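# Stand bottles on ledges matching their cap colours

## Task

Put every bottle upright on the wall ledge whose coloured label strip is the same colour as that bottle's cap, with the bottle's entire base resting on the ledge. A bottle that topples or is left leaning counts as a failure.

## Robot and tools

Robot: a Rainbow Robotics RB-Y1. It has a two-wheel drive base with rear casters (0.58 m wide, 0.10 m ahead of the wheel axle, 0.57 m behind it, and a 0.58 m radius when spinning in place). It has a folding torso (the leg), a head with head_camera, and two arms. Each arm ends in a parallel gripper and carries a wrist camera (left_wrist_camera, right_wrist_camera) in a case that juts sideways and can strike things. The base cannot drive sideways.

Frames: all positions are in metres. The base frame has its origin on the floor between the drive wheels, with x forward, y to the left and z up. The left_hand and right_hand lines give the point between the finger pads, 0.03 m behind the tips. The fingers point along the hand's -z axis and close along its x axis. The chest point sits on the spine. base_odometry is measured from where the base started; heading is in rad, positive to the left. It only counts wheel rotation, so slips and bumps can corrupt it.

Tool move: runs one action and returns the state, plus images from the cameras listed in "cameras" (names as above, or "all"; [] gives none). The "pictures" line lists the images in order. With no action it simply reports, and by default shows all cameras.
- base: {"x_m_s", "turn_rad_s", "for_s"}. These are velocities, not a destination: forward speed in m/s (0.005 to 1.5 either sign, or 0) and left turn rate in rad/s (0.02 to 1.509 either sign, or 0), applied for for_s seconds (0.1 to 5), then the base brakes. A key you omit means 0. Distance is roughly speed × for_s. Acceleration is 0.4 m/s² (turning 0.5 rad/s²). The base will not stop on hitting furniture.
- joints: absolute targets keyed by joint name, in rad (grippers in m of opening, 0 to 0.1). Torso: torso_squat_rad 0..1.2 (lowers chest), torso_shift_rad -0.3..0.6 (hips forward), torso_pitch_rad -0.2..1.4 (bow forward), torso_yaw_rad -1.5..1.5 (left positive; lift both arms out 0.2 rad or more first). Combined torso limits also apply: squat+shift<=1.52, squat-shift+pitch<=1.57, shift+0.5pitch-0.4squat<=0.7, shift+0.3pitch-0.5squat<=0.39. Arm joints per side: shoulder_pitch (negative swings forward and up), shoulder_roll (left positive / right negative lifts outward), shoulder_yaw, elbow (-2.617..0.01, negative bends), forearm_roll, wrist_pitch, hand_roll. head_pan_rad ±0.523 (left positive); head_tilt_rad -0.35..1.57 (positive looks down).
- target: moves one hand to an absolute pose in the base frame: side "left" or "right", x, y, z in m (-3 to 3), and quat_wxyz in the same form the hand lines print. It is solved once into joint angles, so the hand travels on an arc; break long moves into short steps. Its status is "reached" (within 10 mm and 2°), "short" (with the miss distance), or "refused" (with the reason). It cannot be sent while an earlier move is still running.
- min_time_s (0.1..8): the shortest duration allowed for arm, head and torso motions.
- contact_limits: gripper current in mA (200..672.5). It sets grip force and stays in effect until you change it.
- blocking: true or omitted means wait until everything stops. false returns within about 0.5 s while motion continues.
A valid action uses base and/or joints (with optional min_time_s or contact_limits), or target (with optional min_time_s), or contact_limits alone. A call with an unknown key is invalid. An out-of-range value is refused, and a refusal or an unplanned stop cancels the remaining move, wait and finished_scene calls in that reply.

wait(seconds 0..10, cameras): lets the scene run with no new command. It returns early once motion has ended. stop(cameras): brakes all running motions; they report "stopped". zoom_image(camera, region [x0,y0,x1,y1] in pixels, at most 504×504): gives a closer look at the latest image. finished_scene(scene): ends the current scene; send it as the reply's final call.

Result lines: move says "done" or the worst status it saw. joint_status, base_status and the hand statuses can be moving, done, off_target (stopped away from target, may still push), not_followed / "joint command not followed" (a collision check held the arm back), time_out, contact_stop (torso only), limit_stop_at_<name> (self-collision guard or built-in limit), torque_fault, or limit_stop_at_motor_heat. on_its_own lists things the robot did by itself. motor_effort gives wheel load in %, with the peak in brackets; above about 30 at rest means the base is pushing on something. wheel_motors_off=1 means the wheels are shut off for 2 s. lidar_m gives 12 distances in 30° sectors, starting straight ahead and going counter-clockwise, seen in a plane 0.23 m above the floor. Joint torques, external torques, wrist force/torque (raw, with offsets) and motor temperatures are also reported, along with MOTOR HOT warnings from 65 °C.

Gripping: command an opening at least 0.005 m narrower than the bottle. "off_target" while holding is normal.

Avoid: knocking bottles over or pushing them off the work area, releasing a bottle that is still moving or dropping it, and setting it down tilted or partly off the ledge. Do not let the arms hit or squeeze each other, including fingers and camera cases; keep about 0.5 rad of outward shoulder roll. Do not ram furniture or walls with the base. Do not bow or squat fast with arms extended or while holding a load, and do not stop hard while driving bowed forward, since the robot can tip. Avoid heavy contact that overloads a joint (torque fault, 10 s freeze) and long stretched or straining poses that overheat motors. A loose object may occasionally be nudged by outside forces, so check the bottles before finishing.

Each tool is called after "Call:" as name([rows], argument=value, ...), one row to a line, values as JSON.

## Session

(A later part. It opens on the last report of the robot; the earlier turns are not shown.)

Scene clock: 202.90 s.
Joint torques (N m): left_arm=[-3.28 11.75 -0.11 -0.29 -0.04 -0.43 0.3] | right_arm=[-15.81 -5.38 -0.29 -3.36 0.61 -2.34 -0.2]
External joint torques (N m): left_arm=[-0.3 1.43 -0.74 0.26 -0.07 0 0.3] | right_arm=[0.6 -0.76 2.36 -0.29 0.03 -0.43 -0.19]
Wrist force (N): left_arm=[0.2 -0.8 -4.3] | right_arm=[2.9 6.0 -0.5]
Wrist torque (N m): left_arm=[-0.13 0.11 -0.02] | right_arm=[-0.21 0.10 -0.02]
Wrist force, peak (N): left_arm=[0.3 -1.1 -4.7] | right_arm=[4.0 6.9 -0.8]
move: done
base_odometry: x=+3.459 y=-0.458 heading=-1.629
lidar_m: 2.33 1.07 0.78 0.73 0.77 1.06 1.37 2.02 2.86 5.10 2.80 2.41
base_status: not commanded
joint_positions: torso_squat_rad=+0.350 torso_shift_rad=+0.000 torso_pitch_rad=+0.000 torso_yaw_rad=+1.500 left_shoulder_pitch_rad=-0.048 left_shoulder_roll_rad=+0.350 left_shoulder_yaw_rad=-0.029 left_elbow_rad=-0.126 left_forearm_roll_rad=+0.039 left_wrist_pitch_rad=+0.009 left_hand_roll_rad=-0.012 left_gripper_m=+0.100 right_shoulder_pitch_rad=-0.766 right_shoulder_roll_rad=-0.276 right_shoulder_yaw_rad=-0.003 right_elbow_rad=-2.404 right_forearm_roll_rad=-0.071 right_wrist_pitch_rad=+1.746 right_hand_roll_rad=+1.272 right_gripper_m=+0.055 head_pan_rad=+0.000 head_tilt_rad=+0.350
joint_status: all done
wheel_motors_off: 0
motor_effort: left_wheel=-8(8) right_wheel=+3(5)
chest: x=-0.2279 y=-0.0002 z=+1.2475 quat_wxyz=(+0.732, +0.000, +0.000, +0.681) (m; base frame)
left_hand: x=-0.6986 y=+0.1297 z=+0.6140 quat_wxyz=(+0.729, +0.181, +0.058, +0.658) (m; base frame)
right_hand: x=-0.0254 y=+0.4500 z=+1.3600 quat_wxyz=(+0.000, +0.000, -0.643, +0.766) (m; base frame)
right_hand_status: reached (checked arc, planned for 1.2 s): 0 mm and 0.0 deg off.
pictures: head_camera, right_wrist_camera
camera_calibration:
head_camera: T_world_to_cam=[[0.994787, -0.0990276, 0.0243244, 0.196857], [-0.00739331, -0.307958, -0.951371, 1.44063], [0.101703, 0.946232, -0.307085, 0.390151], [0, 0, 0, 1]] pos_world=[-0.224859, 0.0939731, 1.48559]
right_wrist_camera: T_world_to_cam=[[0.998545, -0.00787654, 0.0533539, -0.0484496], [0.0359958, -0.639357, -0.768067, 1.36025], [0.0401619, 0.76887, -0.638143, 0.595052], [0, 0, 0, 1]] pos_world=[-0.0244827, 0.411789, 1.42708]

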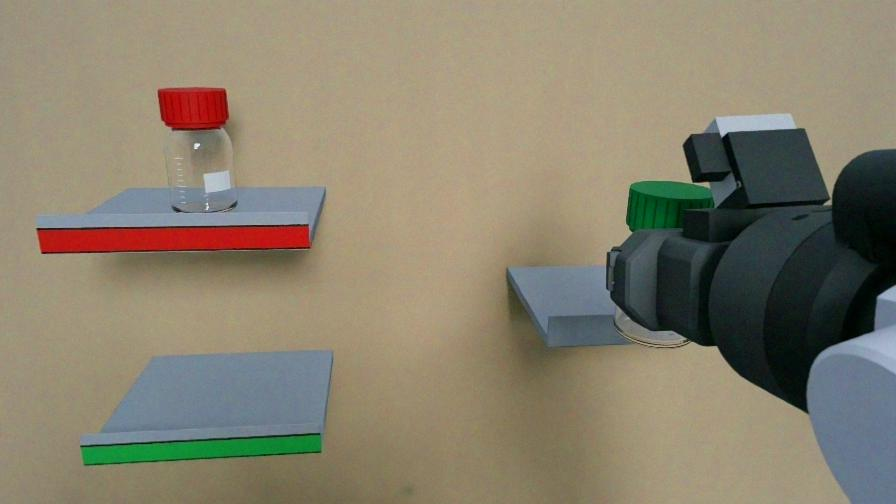

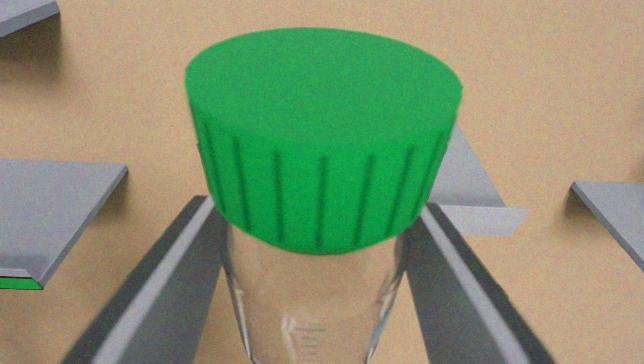

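Call:
move(base={"x_m_s": -0.25, "for_s": 1.5})

Call:
move(target={"side": "right", "x": -0.01, "y": 0.45, "z": 1.255, "quat_wxyz": [0, 0, 0.6428, -0.766]}, min_time_s=1.2, cameras=["head_camera", "right_wrist_camera"])

Call:
move(target={"side": "right", "x": -0.005, "y": 0.53, "z": 1.242, "quat_wxyz": [0, 0, 0.6428, -0.766]}, min_time_s=1.2, cameras=["head_camera", "right_wrist_camera"])

Scene clock: 208.07 s.
Joint torques (N m): left_arm=[-3.27 10.76 0.39 -0.7 -0.19 -0.49 0.31] | right_arm=[-16.06 -5.24 -0.69 -3.4 0.61 -2.3 -0.17]
External joint torques (N m): left_arm=[-0.28 0.44 -0.24 -0.15 -0.22 -0.06 0.32] | right_arm=[0.35 -0.62 1.96 -0.32 0.03 -0.39 -0.17]
Wrist force (N): left_arm=[0.0 -0.8 -4.5] | right_arm=[2.4 6.3 -0.7]
Wrist torque (N m): left_arm=[-0.13 0.08 -0.04] | right_arm=[-0.28 -0.01 -0.02]
Wrist force, peak (N): left_arm=[0.3 -1.0 -4.8] | right_arm=[3.6 7.2 -0.7]
move: done
base_odometry: x=+3.481 y=-0.083 heading=-1.630
lidar_m: 2.71 1.06 0.77 0.74 0.77 1.02 1.38 1.67 2.16 5.10 3.27 2.80
base_status: done (sent for 1.5 of 1.5 s)
joint_positions: torso_squat_rad=+0.350 torso_shift_rad=+0.000 torso_pitch_rad=+0.000 torso_yaw_rad=+1.500 left_shoulder_pitch_rad=-0.048 left_shoulder_roll_rad=+0.350 left_shoulder_yaw_rad=-0.029 left_elbow_rad=-0.126 left_forearm_roll_rad=+0.039 left_wrist_pitch_rad=+0.009 left_hand_roll_rad=-0.012 left_gripper_m=+0.100 right_shoulder_pitch_rad=-0.766 right_shoulder_roll_rad=-0.276 right_shoulder_yaw_rad=-0.003 right_elbow_rad=-2.404 right_forearm_roll_rad=-0.071 right_wrist_pitch_rad=+1.745 right_hand_roll_rad=+1.272 right_gripper_m=+0.055 head_pan_rad=+0.000 head_tilt_rad=+0.350
joint_status: not commanded
wheel_motors_off: 0
motor_effort: left_wheel=-4(28) right_wheel=+7(27)
chest: x=-0.2280 y=-0.0002 z=+1.2475 quat_wxyz=(+0.732, +0.000, +0.000, +0.681) (m; base frame)
left_hand: x=-0.6988 y=+0.1297 z=+0.6140 quat_wxyz=(+0.729, +0.181, +0.058, +0.658) (m; base frame)
right_hand: x=-0.0255 y=+0.4500 z=+1.3600 quat_wxyz=(+0.000, +0.000, -0.643, +0.766) (m; base frame)
pictures: none

Scene clock: 209.60 s.
Joint torques (N m): left_arm=[-3.05 10.53 -0.11 -0.37 -0.2 -0.51 0.25] | right_arm=[-11.88 -2.34 -0.5 -6.77 0.69 -2.11 0.15]
External joint torques (N m): left_arm=[-0.06 0.2 -0.74 0.18 -0.23 -0.09 0.25] | right_arm=[1.2 0.86 2.23 -0.38 0.07 -0.19 0.15]
Wrist force (N): left_arm=[0.0 -1.0 -4.5] | right_arm=[3.0 6.6 -0.6]
Wrist torque (N m): left_arm=[-0.10 0.07 -0.04] | right_arm=[-0.27 0.05 -0.11]
Wrist force, peak (N): left_arm=[-0.3 -1.0 -4.8] | right_arm=[3.0 7.5 -0.9]
move: done
base_odometry: x=+3.481 y=-0.083 heading=-1.630
lidar_m: 2.71 1.07 0.78 0.74 0.77 1.01 1.39 1.66 2.16 5.11 3.27 2.79
base_status: not commanded
joint_positions: torso_squat_rad=+0.350 torso_shift_rad=+0.000 torso_pitch_rad=+0.000 torso_yaw_rad=+1.500 left_shoulder_pitch_rad=-0.048 left_shoulder_roll_rad=+0.350 left_shoulder_yaw_rad=-0.029 left_elbow_rad=-0.126 left_forearm_roll_rad=+0.039 left_wrist_pitch_rad=+0.009 left_hand_roll_rad=-0.012 left_gripper_m=+0.100 right_shoulder_pitch_rad=-0.320 right_shoulder_roll_rad=-0.256 right_shoulder_yaw_rad=+0.087 right_elbow_rad=-2.444 right_forearm_roll_rad=-0.006 right_wrist_pitch_rad=+1.344 right_hand_roll_rad=+1.283 right_gripper_m=+0.055 head_pan_rad=+0.000 head_tilt_rad=+0.350
joint_status: all done
wheel_motors_off: 0
motor_effort: left_wheel=-5(5) right_wheel=+8(8)
chest: x=-0.2280 y=-0.0002 z=+1.2475 quat_wxyz=(+0.732, +0.000, +0.000, +0.681) (m; base frame)
left_hand: x=-0.6988 y=+0.1297 z=+0.6140 quat_wxyz=(+0.729, +0.181, +0.058, +0.658) (m; base frame)
right_hand: x=-0.0098 y=+0.4497 z=+1.2550 quat_wxyz=(+0.000, +0.000, -0.642, +0.767) (m; base frame)
right_hand_status: reached (checked arc, planned for 1.2 s): 0 mm and 0.2 deg off.
pictures: head_camera, right_wrist_camera
camera_calibration:
head_camera: T_world_to_cam=[[0.994788, -0.0989926, 0.0244289, 0.196798], [-0.00728374, -0.307969, -0.951368, 1.44065], [0.101702, 0.946232, -0.307085, 0.390162], [0, 0, 0, 1]] pos_world=[-0.224959, 0.093973, 1.48559]
right_wrist_camera: T_world_to_cam=[[0.998502, -0.00801611, 0.0541264, -0.0592919], [0.0363897, -0.641451, -0.766301, 1.27751], [0.0408622, 0.767122, -0.640198, 0.530946], [0, 0, 0, 1]] pos_world=[-0.00898064, 0.411682, 1.32208]

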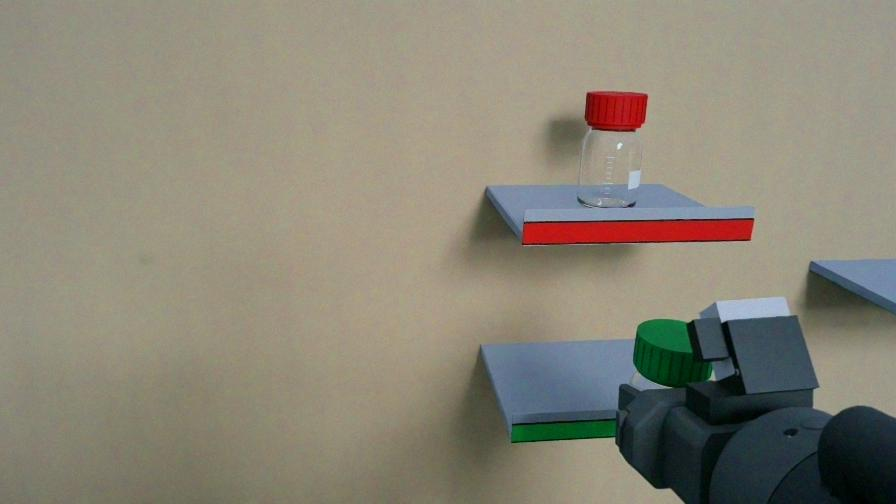

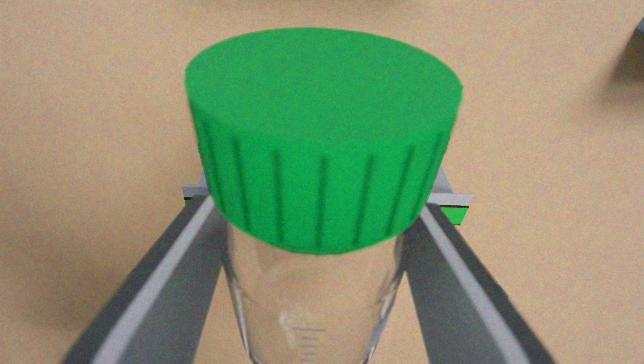

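Scene clock: 211.13 s.
Joint torques (N m): left_arm=[-2.87 10.37 0.1 -0.52 -0.18 -0.46 0.28] | right_arm=[-17.3 -5.11 -3.61 -7.15 0.42 -2.16 0.14]
External joint torques (N m): left_arm=[0.12 0.04 -0.52 0.03 -0.21 -0.04 0.29] | right_arm=[-0.53 -0.96 -0.42 0.63 -0.19 -0.24 0.15]
Wrist force (N): left_arm=[0.2 -1.2 -4.6] | right_arm=[3.1 5.7 -0.6]
Wrist torque (N m): left_arm=[-0.08 0.11 -0.03] | right_arm=[-0.14 0.07 -0.17]
Wrist force, peak (N): left_arm=[0.0 -0.9 -4.8] | right_arm=[3.1 7.8 -0.9]
move: done
base_odometry: x=+3.481 y=-0.083 heading=-1.630
lidar_m: 2.71 1.06 0.77 0.74 0.77 1.01 1.38 1.67 2.16 5.10 3.27 2.79
base_status: not commanded
joint_positions: torso_squat_rad=+0.350 torso_shift_rad=+0.000 torso_pitch_rad=+0.000 torso_yaw_rad=+1.500 left_shoulder_pitch_rad=-0.048 left_shoulder_roll_rad=+0.350 left_shoulder_yaw_rad=-0.029 left_elbow_rad=-0.126 left_forearm_roll_rad=+0.039 left_wrist_pitch_rad=+0.009 left_hand_roll_rad=-0.012 left_gripper_m=+0.100 right_shoulder_pitch_rad=-0.462 right_shoulder_roll_rad=-0.257 right_shoulder_yaw_rad=+0.065 right_elbow_rad=-2.086 right_forearm_roll_rad=-0.022 right_wrist_pitch_rad=+1.125 right_hand_roll_rad=+1.285 right_gripper_m=+0.055 head_pan_rad=+0.000 head_tilt_rad=+0.350
joint_status: all done
wheel_motors_off: 0
motor_effort: left_wheel=-5(5) right_wheel=+7(8)
chest: x=-0.2280 y=-0.0002 z=+1.2475 quat_wxyz=(+0.732, +0.000, +0.000, +0.681) (m; base frame)
left_hand: x=-0.6988 y=+0.1297 z=+0.6140 quat_wxyz=(+0.729, +0.181, +0.058, +0.658) (m; base frame)
right_hand: x=-0.0052 y=+0.5298 z=+1.2417 quat_wxyz=(+0.000, +0.000, -0.643, +0.766) (m; base frame)
right_hand_status: reached (checked arc, planned for 1.2 s): 0 mm and 0.0 deg off.
pictures: head_camera, right_wrist_camera
camera_calibration:
head_camera: T_world_to_cam=[[0.994788, -0.0989926, 0.0244289, 0.196798], [-0.00728374, -0.307969, -0.951368, 1.44065], [0.101702, 0.946232, -0.307085, 0.390162], [0, 0, 0, 1]] pos_world=[-0.224959, 0.093973, 1.48559]
right_wrist_camera: T_world_to_cam=[[0.998535, -0.00737401, 0.0536126, -0.062365], [0.0364929, -0.639795, -0.767679, 1.31939], [0.0399619, 0.768511, -0.638588, 0.458146], [0, 0, 0, 1]] pos_world=[-0.00418315, 0.491588, 1.30878]

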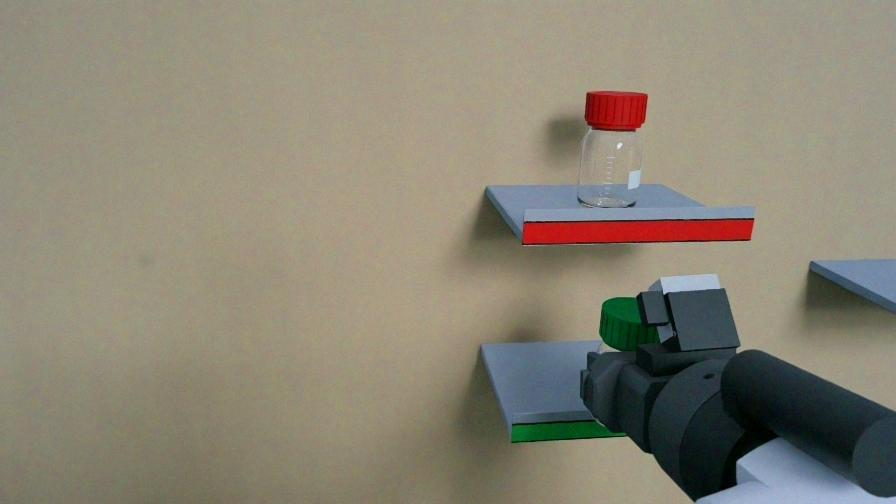

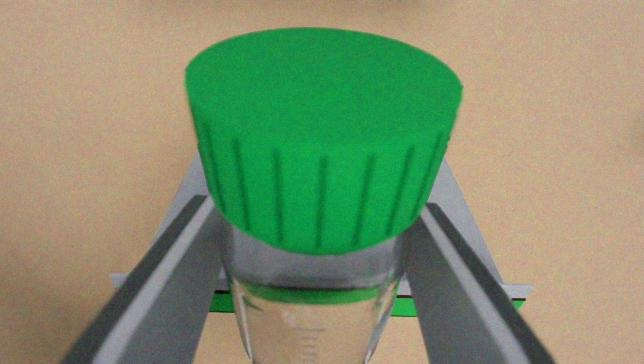

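Call:
move(target={"side": "right", "x": -0.005, "y": 0.575, "z": 1.24, "quat_wxyz": [0, 0, 0.6428, -0.766]}, min_time_s=1.2)

Call:
move(target={"side": "right", "x": -0.005, "y": 0.618, "z": 1.2385, "quat_wxyz": [0, 0, 0.6428, -0.766]}, min_time_s=1.2, cameras=["head_camera", "right_wrist_camera"])

Call:
move(target={"side": "right", "x": -0.005, "y": 0.618, "z": 1.2235, "quat_wxyz": [0, 0, 0.6428, -0.766]}, min_time_s=0.9)

Call:
move(target={"side": "right", "x": -0.005, "y": 0.618, "z": 1.2185, "quat_wxyz": [0, 0, 0.6428, -0.766]}, min_time_s=0.7, cameras=["head_camera", "right_wrist_camera"])

Scene clock: 221.07 s.
Joint torques (N m): left_arm=[-3.29 10.64 0.13 -0.6 -0.03 -0.53 0.22] | right_arm=[-18.9 -3.82 -4.26 -7.8 0.36 -2 0.07]
External joint torques (N m): left_arm=[-0.3 0.32 -0.49 -0.05 -0.07 -0.11 0.23] | right_arm=[0.11 1.01 -0.95 0.59 -0.23 -0.09 0.08]
Wrist force (N): left_arm=[0.4 -0.9 -4.4] | right_arm=[2.3 6.7 -0.5]
Wrist torque (N m): left_arm=[-0.11 0.13 -0.04] | right_arm=[-0.27 -0.02 -0.13]
Wrist force, peak (N): left_arm=[0.0 -0.8 -4.8] | right_arm=[6.6 -12.0 7.6]
move: done
base_odometry: x=+3.481 y=-0.083 heading=-1.630
lidar_m: 2.71 1.06 0.77 0.74 0.77 1.01 1.39 1.67 2.16 5.11 3.27 2.80
base_status: not commanded
joint_positions: torso_squat_rad=+0.350 torso_shift_rad=+0.000 torso_pitch_rad=+0.000 torso_yaw_rad=+1.500 left_shoulder_pitch_rad=-0.048 left_shoulder_roll_rad=+0.350 left_shoulder_yaw_rad=-0.029 left_elbow_rad=-0.126 left_forearm_roll_rad=+0.039 left_wrist_pitch_rad=+0.009 left_hand_roll_rad=-0.012 left_gripper_m=+0.100 right_shoulder_pitch_rad=-0.572 right_shoulder_roll_rad=-0.255 right_shoulder_yaw_rad=+0.056 right_elbow_rad=-1.871 right_forearm_roll_rad=-0.026 right_wrist_pitch_rad=+1.019 right_hand_roll_rad=+1.285 right_gripper_m=+0.055 head_pan_rad=+0.000 head_tilt_rad=+0.350
joint_status: all done
wheel_motors_off: 0
motor_effort: left_wheel=-4(5) right_wheel=+7(8)
chest: x=-0.2280 y=-0.0003 z=+1.2475 quat_wxyz=(+0.732, +0.000, +0.000, +0.681) (m; base frame)
left_hand: x=-0.6988 y=+0.1297 z=+0.6140 quat_wxyz=(+0.729, +0.181, +0.058, +0.658) (m; base frame)
right_hand: x=-0.0051 y=+0.5740 z=+1.2399 quat_wxyz=(+0.000, +0.000, -0.643, +0.766) (m; base frame)
right_hand_status: reached (checked arc, planned for 1.2 s): 1 mm and 0.0 deg off.
pictures: none

Scene clock: 222.60 s.
Joint torques (N m): left_arm=[-3.33 10.3 -0.3 -0.44 -0.14 -0.44 0.38] | right_arm=[-22.58 -5.34 -4.43 -8.43 0.42 -2.14 0]
External joint torques (N m): left_arm=[-0.35 -0.02 -0.93 0.11 -0.17 -0.02 0.38] | right_arm=[-1.34 0.32 -1.11 0.5 -0.15 -0.22 0.01]
Wrist force (N): left_arm=[0.1 -0.9 -4.5] | right_arm=[2.8 5.9 -0.5]
Wrist torque (N m): left_arm=[-0.11 0.09 -0.03] | right_arm=[-0.18 0.02 -0.15]
Wrist force, peak (N): left_arm=[0.2 -1.0 -4.8] | right_arm=[3.8 7.3 -0.3]
move: done
base_odometry: x=+3.481 y=-0.083 heading=-1.630
lidar_m: 2.71 1.06 0.77 0.74 0.76 1.01 1.38 1.66 2.17 5.10 3.27 2.79
base_status: not commanded
joint_positions: torso_squat_rad=+0.350 torso_shift_rad=+0.000 torso_pitch_rad=+0.000 torso_yaw_rad=+1.500 left_shoulder_pitch_rad=-0.048 left_shoulder_roll_rad=+0.350 left_shoulder_yaw_rad=-0.029 left_elbow_rad=-0.126 left_forearm_roll_rad=+0.039 left_wrist_pitch_rad=+0.009 left_hand_roll_rad=-0.012 left_gripper_m=+0.100 right_shoulder_pitch_rad=-0.693 right_shoulder_roll_rad=-0.255 right_shoulder_yaw_rad=+0.046 right_elbow_rad=-1.633 right_forearm_roll_rad=-0.031 right_wrist_pitch_rad=+0.902 right_hand_roll_rad=+1.286 right_gripper_m=+0.055 head_pan_rad=+0.000 head_tilt_rad=+0.350
joint_status: all done
wheel_motors_off: 0
motor_effort: left_wheel=-5(5) right_wheel=+7(8)
chest: x=-0.2280 y=-0.0003 z=+1.2475 quat_wxyz=(+0.732, +0.000, +0.000, +0.681) (m; base frame)
left_hand: x=-0.6988 y=+0.1297 z=+0.6140 quat_wxyz=(+0.729, +0.181, +0.058, +0.658) (m; base frame)
right_hand: x=-0.0050 y=+0.6179 z=+1.2382 quat_wxyz=(+0.000, +0.000, -0.643, +0.766) (m; base frame)
right_hand_status: reached (checked arc, planned for 1.2 s): 0 mm and 0.0 deg off.
pictures: head_camera, right_wrist_camera
camera_calibration:
head_camera: T_world_to_cam=[[0.994788, -0.0989983, 0.0244201, 0.196901], [-0.00728421, -0.307879, -0.951398, 1.44065], [0.101705, 0.946261, -0.306995, 0.39013], [0, 0, 0, 1]] pos_world=[-0.225059, 0.0938727, 1.48559]
right_wrist_camera: T_world_to_cam=[[0.998511, -0.00755943, 0.0540227, -0.062056], [0.0366923, -0.639747, -0.767709, 1.37314], [0.0403643, 0.768549, -0.638517, 0.388012], [0, 0, 0, 1]] pos_world=[-0.00408196, 0.579788, 1.30528]

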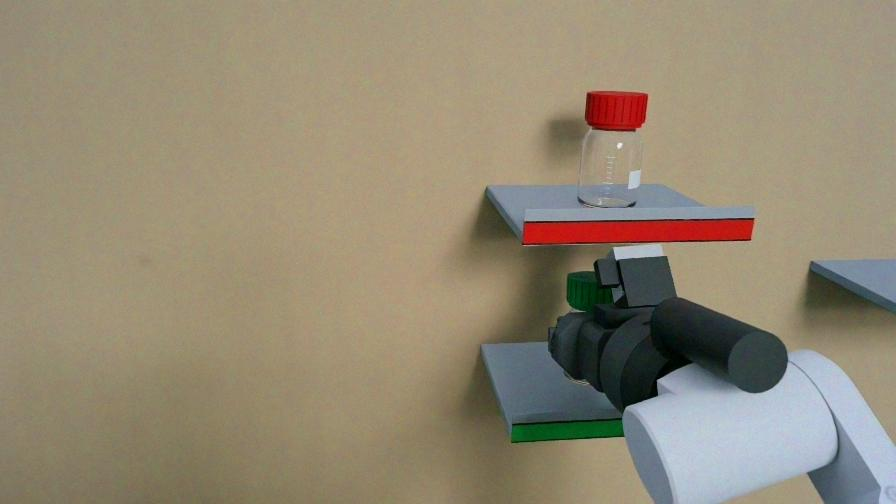

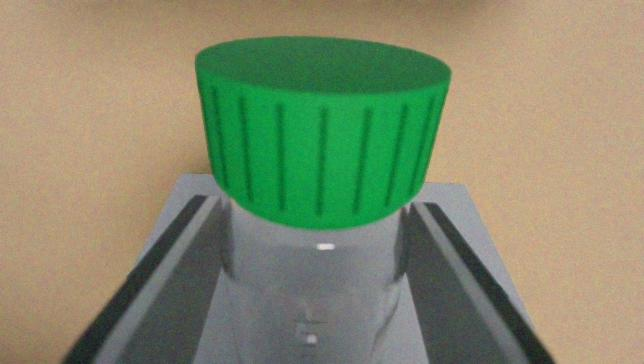

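Scene clock: 223.83 s.
Joint torques (N m): left_arm=[-3.09 10.8 0.09 -0.44 -0.12 -0.36 0.4] | right_arm=[-19.61 -4.52 -1.1 -8.5 0.58 -2.26 -0.24]
External joint torques (N m): left_arm=[-0.1 0.48 -0.54 0.11 -0.16 0.06 0.4] | right_arm=[1.42 0.92 2.15 0.63 0.02 -0.34 -0.23]
Wrist force (N): left_arm=[0.1 -1.0 -4.5] | right_arm=[2.8 6.8 -0.4]
Wrist torque (N m): left_arm=[-0.11 0.10 -0.02] | right_arm=[-0.29 -0.01 -0.01]
Wrist force, peak (N): left_arm=[0.2 -0.8 -4.7] | right_arm=[3.1 7.1 -0.8]
move: done
base_odometry: x=+3.481 y=-0.083 heading=-1.630
lidar_m: 2.71 1.07 0.77 0.74 0.76 1.01 1.39 1.66 2.16 5.11 3.27 2.80
base_status: not commanded
joint_positions: torso_squat_rad=+0.350 torso_shift_rad=+0.000 torso_pitch_rad=+0.000 torso_yaw_rad=+1.500 left_shoulder_pitch_rad=-0.048 left_shoulder_roll_rad=+0.350 left_shoulder_yaw_rad=-0.029 left_elbow_rad=-0.126 left_forearm_roll_rad=+0.039 left_wrist_pitch_rad=+0.009 left_hand_roll_rad=-0.012 left_gripper_m=+0.100 right_shoulder_pitch_rad=-0.664 right_shoulder_roll_rad=-0.245 right_shoulder_yaw_rad=+0.053 right_elbow_rad=-1.622 right_forearm_roll_rad=-0.019 right_wrist_pitch_rad=+0.863 right_hand_roll_rad=+1.283 right_gripper_m=+0.055 head_pan_rad=+0.000 head_tilt_rad=+0.350
joint_status: all done
wheel_motors_off: 0
motor_effort: left_wheel=-5(5) right_wheel=+7(8)
chest: x=-0.2280 y=-0.0003 z=+1.2475 quat_wxyz=(+0.732, +0.000, +0.000, +0.681) (m; base frame)
left_hand: x=-0.6988 y=+0.1297 z=+0.6140 quat_wxyz=(+0.729, +0.181, +0.058, +0.658) (m; base frame)
right_hand: x=-0.0048 y=+0.6177 z=+1.2238 quat_wxyz=(+0.000, +0.000, -0.642, +0.766) (m; base frame)
right_hand_status: reached (checked arc, planned for 0.9 s): 0 mm and 0.1 deg off.
pictures: none

Scene clock: 224.87 s.
Joint torques (N m): left_arm=[-3.15 10.39 0.02 -0.57 -0.09 -0.44 0.26] | right_arm=[-11.5 -2.27 1.37 -2.63 -0.29 0.45 -0.23]
External joint torques (N m): left_arm=[-0.15 0.07 -0.61 -0.01 -0.12 -0.01 0.27] | right_arm=[9.47 3.11 4.6 6.56 -0.85 2.37 -0.22]
Wrist force (N): left_arm=[-0.2 -0.6 -4.3] | right_arm=[2.0 -6.7 7.8]
Wrist torque (N m): left_arm=[-0.16 0.06 -0.03] | right_arm=[-0.59 0.19 0.07]
Wrist force, peak (N): left_arm=[0.2 -1.1 -4.7] | right_arm=[1.7 -6.8 8.1]
move: done
base_odometry: x=+3.481 y=-0.083 heading=-1.630
lidar_m: 2.71 1.07 0.77 0.74 0.78 1.01 1.38 1.67 2.17 5.10 3.27 2.80
base_status: not commanded
joint_positions: torso_squat_rad=+0.350 torso_shift_rad=+0.000 torso_pitch_rad=+0.000 torso_yaw_rad=+1.500 left_shoulder_pitch_rad=-0.048 left_shoulder_roll_rad=+0.350 left_shoulder_yaw_rad=-0.029 left_elbow_rad=-0.126 left_forearm_roll_rad=+0.039 left_wrist_pitch_rad=+0.009 left_hand_roll_rad=-0.012 left_gripper_m=+0.100 right_shoulder_pitch_rad=-0.657 right_shoulder_roll_rad=-0.242 right_shoulder_yaw_rad=+0.054 right_elbow_rad=-1.618 right_forearm_roll_rad=-0.014 right_wrist_pitch_rad=+0.846 right_hand_roll_rad=+1.282 right_gripper_m=+0.055 head_pan_rad=+0.000 head_tilt_rad=+0.350
joint_status: all done
wheel_motors_off: 0
motor_effort: left_wheel=-5(5) right_wheel=+7(8)
chest: x=-0.2280 y=-0.0004 z=+1.2475 quat_wxyz=(+0.732, +0.000, +0.000, +0.681) (m; base frame)
left_hand: x=-0.6988 y=+0.1298 z=+0.6140 quat_wxyz=(+0.729, +0.181, +0.058, +0.658) (m; base frame)
right_hand: x=-0.0049 y=+0.6179 z=+1.2209 quat_wxyz=(+0.000, +0.000, -0.644, +0.765) (m; base frame)
right_hand_status: reached (checked arc, planned for 0.7 s): 2 mm and 0.3 deg off.
pictures: head_camera, right_wrist_camera
camera_calibration:
head_camera: T_world_to_cam=[[0.994788, -0.0990061, 0.0243888, 0.196929], [-0.00728401, -0.307576, -0.951496, 1.4407], [0.101705, 0.946359, -0.306694, 0.389864], [0, 0, 0, 1]] pos_world=[-0.225059, 0.0936718, 1.48559]
right_wrist_camera: T_world_to_cam=[[0.998515, -0.00774693, 0.0539225, -0.0609759], [0.0366933, -0.635969, -0.770841, 1.36131], [0.0402647, 0.771675, -0.634741, 0.370465], [0, 0, 0, 1]] pos_world=[-0.00398224, 0.579398, 1.28779]

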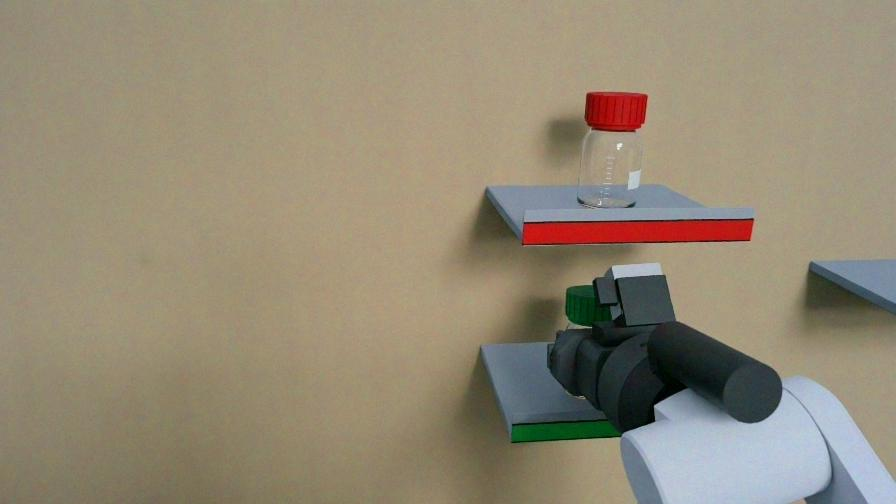

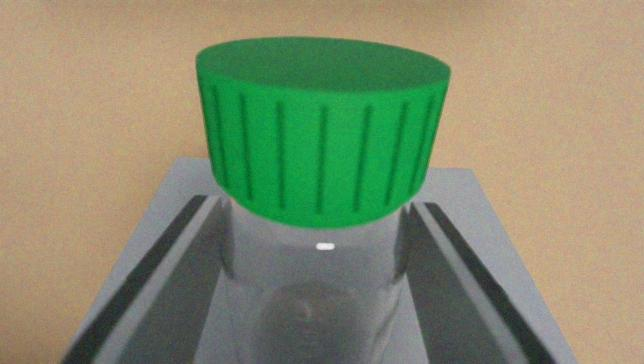

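Call:
zoom_image(camera="head_camera", region=[470, 170, 640, 260])

Call:
zoom_image(camera="head_camera", region=[470, 320, 660, 450])

Scaled by 2.965 from the camera's 896x504 image, which has a finer 1280x720 frame.

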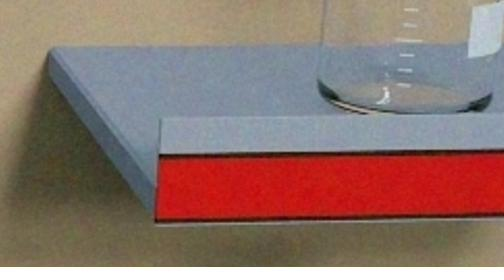

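Scaled by 2.653 from the camera's 896x504 image, which has a finer 1280x720 frame.

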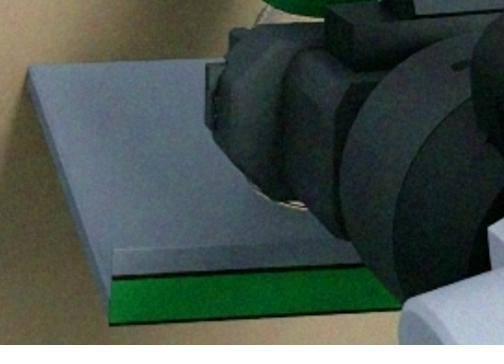

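Call:
move(target={"side": "right", "x": -0.005, "y": 0.618, "z": 1.2235, "quat_wxyz": [0, 0, 0.7071, -0.7071]}, min_time_s=1.2, cameras=["right_wrist_camera"])

Call:
move(target={"side": "right", "x": -0.005, "y": 0.618, "z": 1.2185, "quat_wxyz": [0, 0, 0.7071, -0.7071]}, min_time_s=0.8)

Call:
move(target={"side": "right", "x": -0.005, "y": 0.618, "z": 1.215, "quat_wxyz": [0, 0, 0.7071, -0.7071]}, min_time_s=0.8, cameras=["head_camera", "right_wrist_camera"])

Scene clock: 230.20 s.
Joint torques (N m): left_arm=[-3.01 10.85 0.24 -0.54 0.06 -0.44 0.19] | right_arm=[-18.79 -3.67 -4.22 -9.19 0.59 -2.3 -0.29]
External joint torques (N m): left_arm=[-0.02 0.53 -0.39 0.01 0.02 -0.01 0.19] | right_arm=[1.48 0.91 -1.56 0.52 0.1 -0.39 -0.28]
Wrist force (N): left_arm=[0.4 -1.0 -4.3] | right_arm=[2.6 6.0 0.8]
Wrist torque (N m): left_arm=[-0.12 0.10 -0.03] | right_arm=[-0.19 0.06 0.05]
Wrist force, peak (N): left_arm=[0.0 -1.2 -4.8] | right_arm=[6.7 -16.5 14.2]
move: done
base_odometry: x=+3.481 y=-0.083 heading=-1.630
lidar_m: 2.71 1.06 0.77 0.74 0.77 1.01 1.38 1.67 2.16 5.10 3.26 2.80
base_status: not commanded
joint_positions: torso_squat_rad=+0.350 torso_shift_rad=+0.000 torso_pitch_rad=+0.000 torso_yaw_rad=+1.500 left_shoulder_pitch_rad=-0.048 left_shoulder_roll_rad=+0.350 left_shoulder_yaw_rad=-0.029 left_elbow_rad=-0.126 left_forearm_roll_rad=+0.039 left_wrist_pitch_rad=+0.009 left_hand_roll_rad=-0.012 left_gripper_m=+0.100 right_shoulder_pitch_rad=-0.581 right_shoulder_roll_rad=-0.196 right_shoulder_yaw_rad=+0.047 right_elbow_rad=-1.594 right_forearm_roll_rad=+0.092 right_wrist_pitch_rad=+0.589 right_hand_roll_rad=+1.251 right_gripper_m=+0.055 head_pan_rad=+0.000 head_tilt_rad=+0.350
joint_status: all done
wheel_motors_off: 0
motor_effort: left_wheel=-5(6) right_wheel=+6(8)
chest: x=-0.2280 y=-0.0003 z=+1.2475 quat_wxyz=(+0.732, +0.000, +0.000, +0.681) (m; base frame)
left_hand: x=-0.6988 y=+0.1297 z=+0.6139 quat_wxyz=(+0.729, +0.181, +0.058, +0.658) (m; base frame)
right_hand: x=-0.0054 y=+0.6178 z=+1.2232 quat_wxyz=(-0.001, +0.000, -0.706, +0.708) (m; base frame)
right_hand_status: reached (checked arc, planned for 1.2 s): 1 mm and 0.2 deg off.
pictures: right_wrist_camera
camera_calibration:
right_wrist_camera: T_world_to_cam=[[0.998502, -0.0145271, 0.0527486, -0.0549228], [0.0385012, -0.49843, -0.866075, 1.39459], [0.0388731, 0.866808, -0.497124, 0.144898], [0, 0, 0, 1]] pos_world=[-0.00448566, 0.568711, 1.28275]

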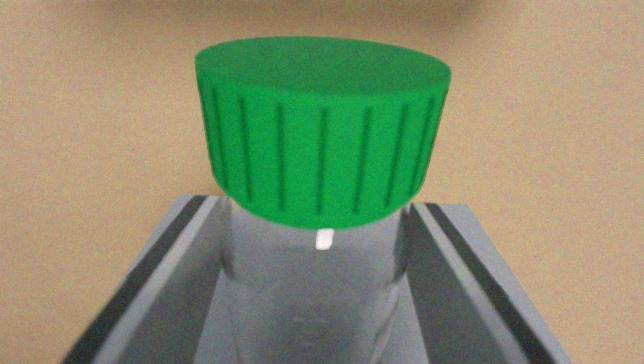

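Scene clock: 231.33 s.
Joint torques (N m): left_arm=[-3.33 10.98 -0.2 -0.68 -0.17 -0.49 0.31] | right_arm=[-18.43 -3.12 -4.16 -8.88 0.54 -2.35 -0.03]
External joint torques (N m): left_arm=[-0.34 0.66 -0.82 -0.12 -0.21 -0.06 0.32] | right_arm=[1.78 1.35 -1.58 0.9 0.05 -0.45 -0.02]
Wrist force (N): left_arm=[0.3 -0.8 -4.7] | right_arm=[2.7 5.9 1.4]
Wrist torque (N m): left_arm=[-0.12 0.12 -0.02] | right_arm=[-0.20 0.05 0.01]
Wrist force, peak (N): left_arm=[0.1 -0.9 -4.8] | right_arm=[3.0 7.1 0.4]
move: done
base_odometry: x=+3.481 y=-0.083 heading=-1.630
lidar_m: 2.71 1.06 0.78 0.74 0.77 1.01 1.39 1.67 2.16 5.10 3.27 2.80
base_status: not commanded
joint_positions: torso_squat_rad=+0.350 torso_shift_rad=+0.000 torso_pitch_rad=+0.000 torso_yaw_rad=+1.500 left_shoulder_pitch_rad=-0.048 left_shoulder_roll_rad=+0.350 left_shoulder_yaw_rad=-0.029 left_elbow_rad=-0.126 left_forearm_roll_rad=+0.039 left_wrist_pitch_rad=+0.009 left_hand_roll_rad=-0.012 left_gripper_m=+0.100 right_shoulder_pitch_rad=-0.573 right_shoulder_roll_rad=-0.190 right_shoulder_yaw_rad=+0.046 right_elbow_rad=-1.585 right_forearm_roll_rad=+0.101 right_wrist_pitch_rad=+0.571 right_hand_roll_rad=+1.248 right_gripper_m=+0.055 head_pan_rad=+0.000 head_tilt_rad=+0.350
joint_status: all done
wheel_motors_off: 0
motor_effort: left_wheel=-5(6) right_wheel=+6(7)
chest: x=-0.2280 y=-0.0003 z=+1.2475 quat_wxyz=(+0.732, +0.000, +0.000, +0.681) (m; base frame)
left_hand: x=-0.6988 y=+0.1297 z=+0.6139 quat_wxyz=(+0.729, +0.181, +0.058, +0.658) (m; base frame)
right_hand: x=-0.0052 y=+0.6180 z=+1.2186 quat_wxyz=(+0.000, +0.000, -0.707, +0.707) (m; base frame)
right_hand_status: reached (checked arc, planned for 0.8 s): 0 mm and 0.0 deg off.
pictures: none

Scene clock: 232.47 s.
Joint torques (N m): left_arm=[-2.96 10.7 0.12 -0.57 -0.15 -0.5 0.23] | right_arm=[-16.68 -3.13 -2.67 -7.91 0.39 -1.59 -0.27]
External joint torques (N m): left_arm=[0.02 0.38 -0.5 -0.02 -0.18 -0.07 0.24] | right_arm=[3.5 1.29 -0.13 1.91 -0.08 0.31 -0.26]
Wrist force (N): left_arm=[0.1 -0.9 -4.3] | right_arm=[2.3 2.7 -0.7]
Wrist torque (N m): left_arm=[-0.09 0.09 -0.03] | right_arm=[-0.29 0.06 0.04]
Wrist force, peak (N): left_arm=[0.1 -0.8 -4.8] | right_arm=[3.4 6.8 0.8]
move: done
base_odometry: x=+3.481 y=-0.083 heading=-1.630
lidar_m: 2.71 1.07 0.77 0.74 0.77 1.01 1.39 1.66 2.16 5.10 3.28 2.80
base_status: not commanded
joint_positions: torso_squat_rad=+0.350 torso_shift_rad=+0.000 torso_pitch_rad=+0.000 torso_yaw_rad=+1.500 left_shoulder_pitch_rad=-0.048 left_shoulder_roll_rad=+0.350 left_shoulder_yaw_rad=-0.029 left_elbow_rad=-0.126 left_forearm_roll_rad=+0.039 left_wrist_pitch_rad=+0.009 left_hand_roll_rad=-0.012 left_gripper_m=+0.100 right_shoulder_pitch_rad=-0.568 right_shoulder_roll_rad=-0.187 right_shoulder_yaw_rad=+0.046 right_elbow_rad=-1.580 right_forearm_roll_rad=+0.105 right_wrist_pitch_rad=+0.560 right_hand_roll_rad=+1.247 right_gripper_m=+0.055 head_pan_rad=+0.000 head_tilt_rad=+0.350
joint_status: all done
wheel_motors_off: 0
motor_effort: left_wheel=-5(6) right_wheel=+6(7)
chest: x=-0.2280 y=-0.0003 z=+1.2475 quat_wxyz=(+0.732, +0.000, +0.000, +0.681) (m; base frame)
left_hand: x=-0.6988 y=+0.1297 z=+0.6139 quat_wxyz=(+0.729, +0.181, +0.058, +0.658) (m; base frame)
right_hand: x=-0.0051 y=+0.6180 z=+1.2155 quat_wxyz=(+0.000, +0.000, -0.707, +0.707) (m; base frame)
right_hand_status: reached (checked arc, planned for 0.8 s): 1 mm and 0.1 deg off.
pictures: head_camera, right_wrist_camera
camera_calibration:
head_camera: T_world_to_cam=[[0.994789, -0.0989668, 0.0245143, 0.196759], [-0.0071854, -0.307889, -0.951395, 1.44067], [0.101704, 0.946261, -0.306996, 0.390131], [0, 0, 0, 1]] pos_world=[-0.22506, 0.0938726, 1.48559]
right_wrist_camera: T_world_to_cam=[[0.998508, -0.0164302, 0.0520682, -0.0527644], [0.0370903, -0.495705, -0.867699, 1.38835], [0.0400669, 0.868336, -0.494356, 0.136622], [0, 0, 0, 1]] pos_world=[-0.00428269, 0.568712, 1.27496]

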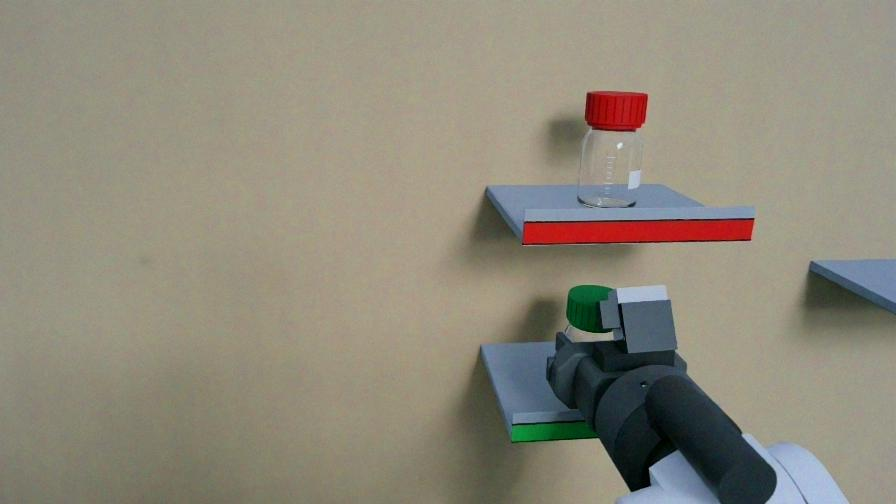

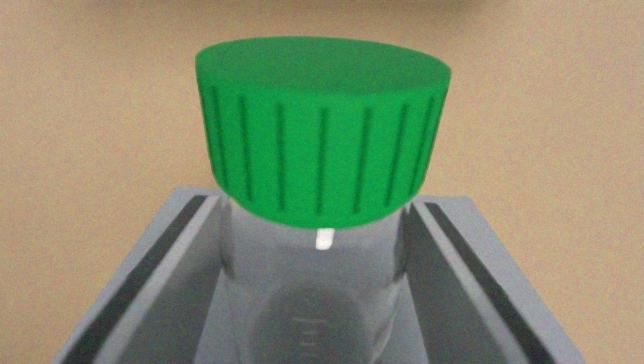

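Call:
move(joints={"right_gripper_m": 0.09}, cameras=["head_camera", "right_wrist_camera"])

Call:
move(target={"side": "right", "x": -0.005, "y": 0.612, "z": 1.235, "quat_wxyz": [0, 0, 0.7071, -0.7071]}, min_time_s=0.8)

Call:
move(target={"side": "right", "x": -0.005, "y": 0.54, "z": 1.25, "quat_wxyz": [0, 0, 0.7071, -0.7071]}, min_time_s=1.2)

Call:
move(target={"side": "right", "x": -0.005, "y": 0.45, "z": 1.25, "quat_wxyz": [0, 0, 0.7071, -0.7071]}, min_time_s=1.0, cameras=["head_camera", "right_wrist_camera"])

Scene clock: 233.93 s.
Joint torques (N m): left_arm=[-3.43 10.44 0.06 -0.47 -0.16 -0.51 0.32] | right_arm=[-16.97 -2.94 -3.15 -8.49 0.11 -1.85 -0.05]
External joint torques (N m): left_arm=[-0.44 0.12 -0.57 0.08 -0.19 -0.09 0.33] | right_arm=[3.2 1.48 -0.61 1.33 -0.36 0.06 -0.04]
Wrist force (N): left_arm=[0.3 -1.2 -4.5] | right_arm=[3.1 5.2 0.9]
Wrist torque (N m): left_arm=[-0.09 0.09 -0.01] | right_arm=[-0.30 0.10 0.05]
Wrist force, peak (N): left_arm=[0.4 -1.0 -4.9] | right_arm=[3.7 5.3 1.5]
move: done
base_odometry: x=+3.481 y=-0.083 heading=-1.630
lidar_m: 2.71 1.07 0.77 0.74 0.78 1.02 1.38 1.68 2.17 5.10 3.27 2.79
base_status: not commanded
joint_positions: torso_squat_rad=+0.350 torso_shift_rad=+0.000 torso_pitch_rad=+0.000 torso_yaw_rad=+1.500 left_shoulder_pitch_rad=-0.048 left_shoulder_roll_rad=+0.350 left_shoulder_yaw_rad=-0.029 left_elbow_rad=-0.126 left_forearm_roll_rad=+0.039 left_wrist_pitch_rad=+0.009 left_hand_roll_rad=-0.012 left_gripper_m=+0.100 right_shoulder_pitch_rad=-0.568 right_shoulder_roll_rad=-0.187 right_shoulder_yaw_rad=+0.045 right_elbow_rad=-1.580 right_forearm_roll_rad=+0.105 right_wrist_pitch_rad=+0.560 right_hand_roll_rad=+1.247 right_gripper_m=+0.090 head_pan_rad=+0.000 head_tilt_rad=+0.350
joint_status: all done
wheel_motors_off: 0
motor_effort: left_wheel=-5(6) right_wheel=+7(7)
chest: x=-0.2280 y=-0.0003 z=+1.2475 quat_wxyz=(+0.732, +0.000, +0.000, +0.681) (m; base frame)
left_hand: x=-0.6988 y=+0.1297 z=+0.6139 quat_wxyz=(+0.729, +0.181, +0.058, +0.658) (m; base frame)
right_hand: x=-0.0051 y=+0.6180 z=+1.2154 quat_wxyz=(+0.000, +0.000, -0.707, +0.707) (m; base frame)
pictures: head_camera, right_wrist_camera
camera_calibration:
head_camera: T_world_to_cam=[[0.994789, -0.0989668, 0.0245143, 0.196759], [-0.0071854, -0.307889, -0.951395, 1.44067], [0.101704, 0.946261, -0.306996, 0.390131], [0, 0, 0, 1]] pos_world=[-0.22506, 0.0938726, 1.48559]
right_wrist_camera: T_world_to_cam=[[0.998512, -0.0164649, 0.0519892, -0.0527334], [0.0369956, -0.495898, -0.867593, 1.38815], [0.0400661, 0.868225, -0.494551, 0.136831], [0, 0, 0, 1]] pos_world=[-0.00418271, 0.568711, 1.27476]

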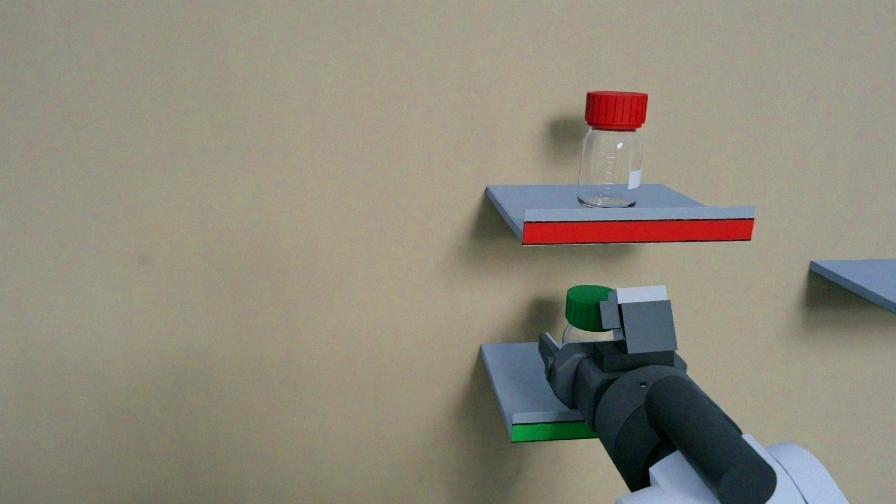

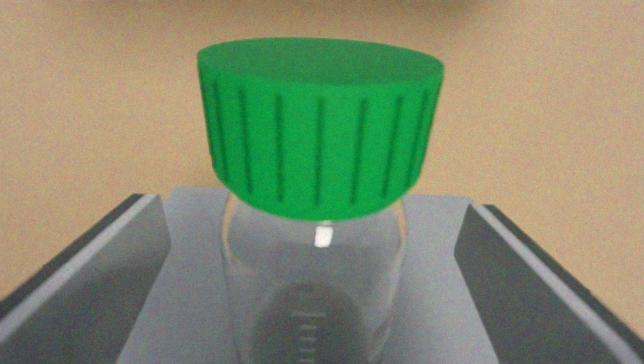

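Scene clock: 235.07 s.
Joint torques (N m): left_arm=[-3.11 10.53 0.44 -0.55 -0.04 -0.41 0.15] | right_arm=[-20.19 -5.6 -2.41 -8.8 0.37 -1.61 0.17]
External joint torques (N m): left_arm=[-0.12 0.21 -0.19 0 -0.08 0.02 0.15] | right_arm=[-0.09 -1.03 0.3 0.74 -0.13 0.3 0.18]
Wrist force (N): left_arm=[0.2 -0.7 -4.7] | right_arm=[2.7 5.3 0.4]
Wrist torque (N m): left_arm=[-0.15 0.10 -0.05] | right_arm=[-0.31 0.07 -0.15]
Wrist force, peak (N): left_arm=[0.2 -0.9 -4.7] | right_arm=[4.1 5.3 0.8]
move: done
base_odometry: x=+3.481 y=-0.083 heading=-1.630
lidar_m: 2.71 1.07 0.77 0.74 0.77 1.01 1.39 1.66 2.17 5.11 3.27 2.79
base_status: not commanded
joint_positions: torso_squat_rad=+0.350 torso_shift_rad=+0.000 torso_pitch_rad=+0.000 torso_yaw_rad=+1.500 left_shoulder_pitch_rad=-0.048 left_shoulder_roll_rad=+0.350 left_shoulder_yaw_rad=-0.029 left_elbow_rad=-0.126 left_forearm_roll_rad=+0.039 left_wrist_pitch_rad=+0.009 left_hand_roll_rad=-0.012 left_gripper_m=+0.100 right_shoulder_pitch_rad=-0.580 right_shoulder_roll_rad=-0.200 right_shoulder_yaw_rad=+0.045 right_elbow_rad=-1.639 right_forearm_roll_rad=+0.086 right_wrist_pitch_rad=+0.627 right_hand_roll_rad=+1.254 right_gripper_m=+0.090 head_pan_rad=+0.000 head_tilt_rad=+0.350
joint_status: all done
wheel_motors_off: 0
motor_effort: left_wheel=-5(5) right_wheel=+6(8)
chest: x=-0.2280 y=-0.0003 z=+1.2475 quat_wxyz=(+0.732, +0.000, +0.000, +0.681) (m; base frame)
left_hand: x=-0.6988 y=+0.1297 z=+0.6139 quat_wxyz=(+0.729, +0.181, +0.058, +0.658) (m; base frame)
right_hand: x=-0.0056 y=+0.6124 z=+1.2343 quat_wxyz=(+0.000, +0.000, -0.708, +0.706) (m; base frame)
right_hand_status: reached (checked arc, planned for 0.8 s): 1 mm and 0.2 deg off.
pictures: none

Scene clock: 236.60 s.
Joint torques (N m): left_arm=[-3.13 10.63 -0.24 -0.64 -0.22 -0.48 0.26] | right_arm=[-14.71 -4.36 -0.1 -7.99 0.38 -1.85 0]
External joint torques (N m): left_arm=[-0.14 0.31 -0.87 -0.09 -0.26 -0.05 0.26] | right_arm=[1.72 -0.93 2.56 0.62 -0.15 0.08 0]
Wrist force (N): left_arm=[0.2 -0.8 -4.6] | right_arm=[3.5 5.2 0.7]
Wrist torque (N m): left_arm=[-0.12 0.10 -0.03] | right_arm=[-0.32 0.16 -0.17]
Wrist force, peak (N): left_arm=[0.5 -1.1 -4.7] | right_arm=[3.6 5.4 1.2]
move: done
base_odometry: x=+3.481 y=-0.083 heading=-1.630
lidar_m: 2.71 1.07 0.78 0.74 0.78 1.01 1.39 1.67 2.15 5.11 3.27 2.80
base_status: not commanded
joint_positions: torso_squat_rad=+0.350 torso_shift_rad=+0.000 torso_pitch_rad=+0.000 torso_yaw_rad=+1.500 left_shoulder_pitch_rad=-0.048 left_shoulder_roll_rad=+0.350 left_shoulder_yaw_rad=-0.029 left_elbow_rad=-0.126 left_forearm_roll_rad=+0.039 left_wrist_pitch_rad=+0.009 left_hand_roll_rad=-0.012 left_gripper_m=+0.100 right_shoulder_pitch_rad=-0.397 right_shoulder_roll_rad=-0.206 right_shoulder_yaw_rad=+0.065 right_elbow_rad=-2.026 right_forearm_roll_rad=+0.062 right_wrist_pitch_rad=+0.835 right_hand_roll_rad=+1.288 right_gripper_m=+0.090 head_pan_rad=+0.000 head_tilt_rad=+0.350
joint_status: all done
wheel_motors_off: 0
motor_effort: left_wheel=-6(6) right_wheel=+6(7)
chest: x=-0.2280 y=-0.0003 z=+1.2475 quat_wxyz=(+0.732, +0.000, +0.000, +0.681) (m; base frame)
left_hand: x=-0.6988 y=+0.1297 z=+0.6139 quat_wxyz=(+0.729, +0.181, +0.058, +0.658) (m; base frame)
right_hand: x=-0.0049 y=+0.5401 z=+1.2502 quat_wxyz=(+0.000, +0.000, -0.707, +0.707) (m; base frame)
right_hand_status: reached (checked arc, planned for 1.2 s): 0 mm and 0.0 deg off.
pictures: none

Scene clock: 237.93 s.
Joint torques (N m): left_arm=[-2.86 10.66 -0.16 -0.64 0.02 -0.43 0.26] | right_arm=[-10.07 -2.09 0.05 -7.26 0.43 -1.66 0.17]
External joint torques (N m): left_arm=[0.13 0.33 -0.79 -0.09 -0.01 0 0.26] | right_arm=[1.33 0.14 2.25 0.62 -0.09 0.28 0.18]
Wrist force (N): left_arm=[0.3 -1.1 -4.5] | right_arm=[3.4 4.7 0.6]
Wrist torque (N m): left_arm=[-0.08 0.11 -0.03] | right_arm=[-0.26 0.16 -0.15]
Wrist force, peak (N): left_arm=[0.2 -0.9 -4.7] | right_arm=[3.4 6.0 0.0]
move: done
base_odometry: x=+3.481 y=-0.083 heading=-1.630
lidar_m: 2.71 1.07 0.77 0.74 0.77 1.01 1.39 1.67 2.16 5.10 3.27 2.80
base_status: not commanded
joint_positions: torso_squat_rad=+0.350 torso_shift_rad=+0.000 torso_pitch_rad=+0.000 torso_yaw_rad=+1.500 left_shoulder_pitch_rad=-0.048 left_shoulder_roll_rad=+0.350 left_shoulder_yaw_rad=-0.029 left_elbow_rad=-0.126 left_forearm_roll_rad=+0.039 left_wrist_pitch_rad=+0.009 left_hand_roll_rad=-0.012 left_gripper_m=+0.100 right_shoulder_pitch_rad=-0.142 right_shoulder_roll_rad=-0.205 right_shoulder_yaw_rad=+0.107 right_elbow_rad=-2.414 right_forearm_roll_rad=+0.069 right_wrist_pitch_rad=+0.970 right_hand_roll_rad=+1.312 right_gripper_m=+0.090 head_pan_rad=+0.000 head_tilt_rad=+0.350
joint_status: all done
wheel_motors_off: 0
motor_effort: left_wheel=-6(6) right_wheel=+7(8)
chest: x=-0.2280 y=-0.0003 z=+1.2475 quat_wxyz=(+0.732, +0.000, +0.000, +0.681) (m; base frame)
left_hand: x=-0.6988 y=+0.1297 z=+0.6139 quat_wxyz=(+0.729, +0.181, +0.058, +0.658) (m; base frame)
right_hand: x=-0.0049 y=+0.4502 z=+1.2502 quat_wxyz=(+0.000, +0.000, -0.707, +0.707) (m; base frame)
right_hand_status: reached (checked arc, planned for 1.0 s): 0 mm and 0.0 deg off.
pictures: head_camera, right_wrist_camera
camera_calibration:
head_camera: T_world_to_cam=[[0.994789, -0.0989668, 0.0245143, 0.196759], [-0.0071854, -0.307889, -0.951395, 1.44067], [0.101704, 0.946261, -0.306996, 0.390131], [0, 0, 0, 1]] pos_world=[-0.22506, 0.0938726, 1.48559]
right_wrist_camera: T_world_to_cam=[[0.998537, -0.017069, 0.0513082, -0.0563763], [0.0360959, -0.49609, -0.86752, 1.33518], [0.0402612, 0.868103, -0.494748, 0.300079], [0, 0, 0, 1]] pos_world=[-0.00398242, 0.40091, 1.30966]

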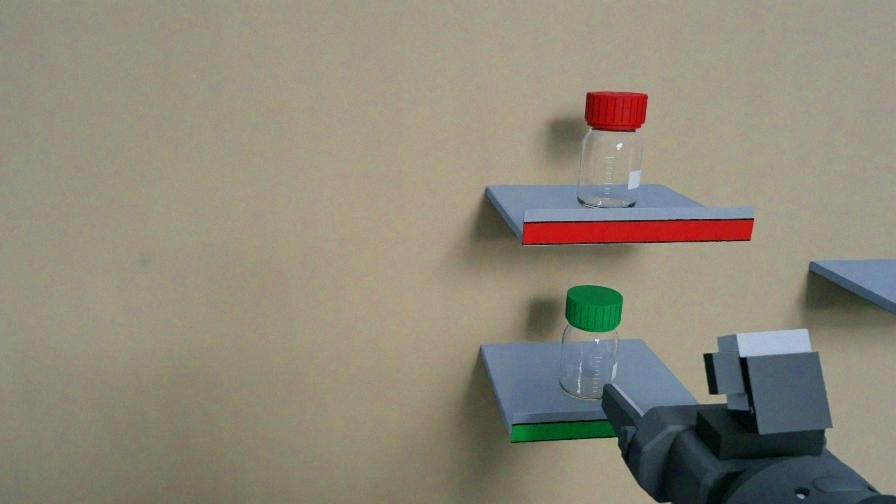

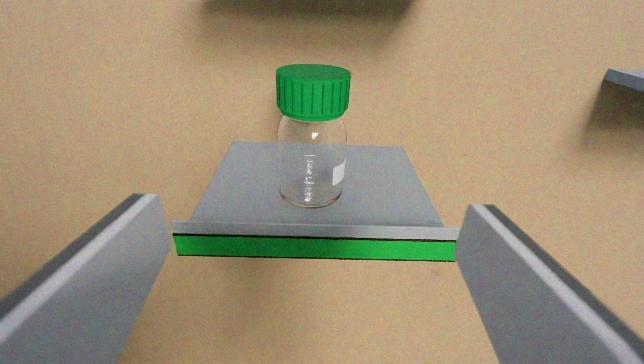

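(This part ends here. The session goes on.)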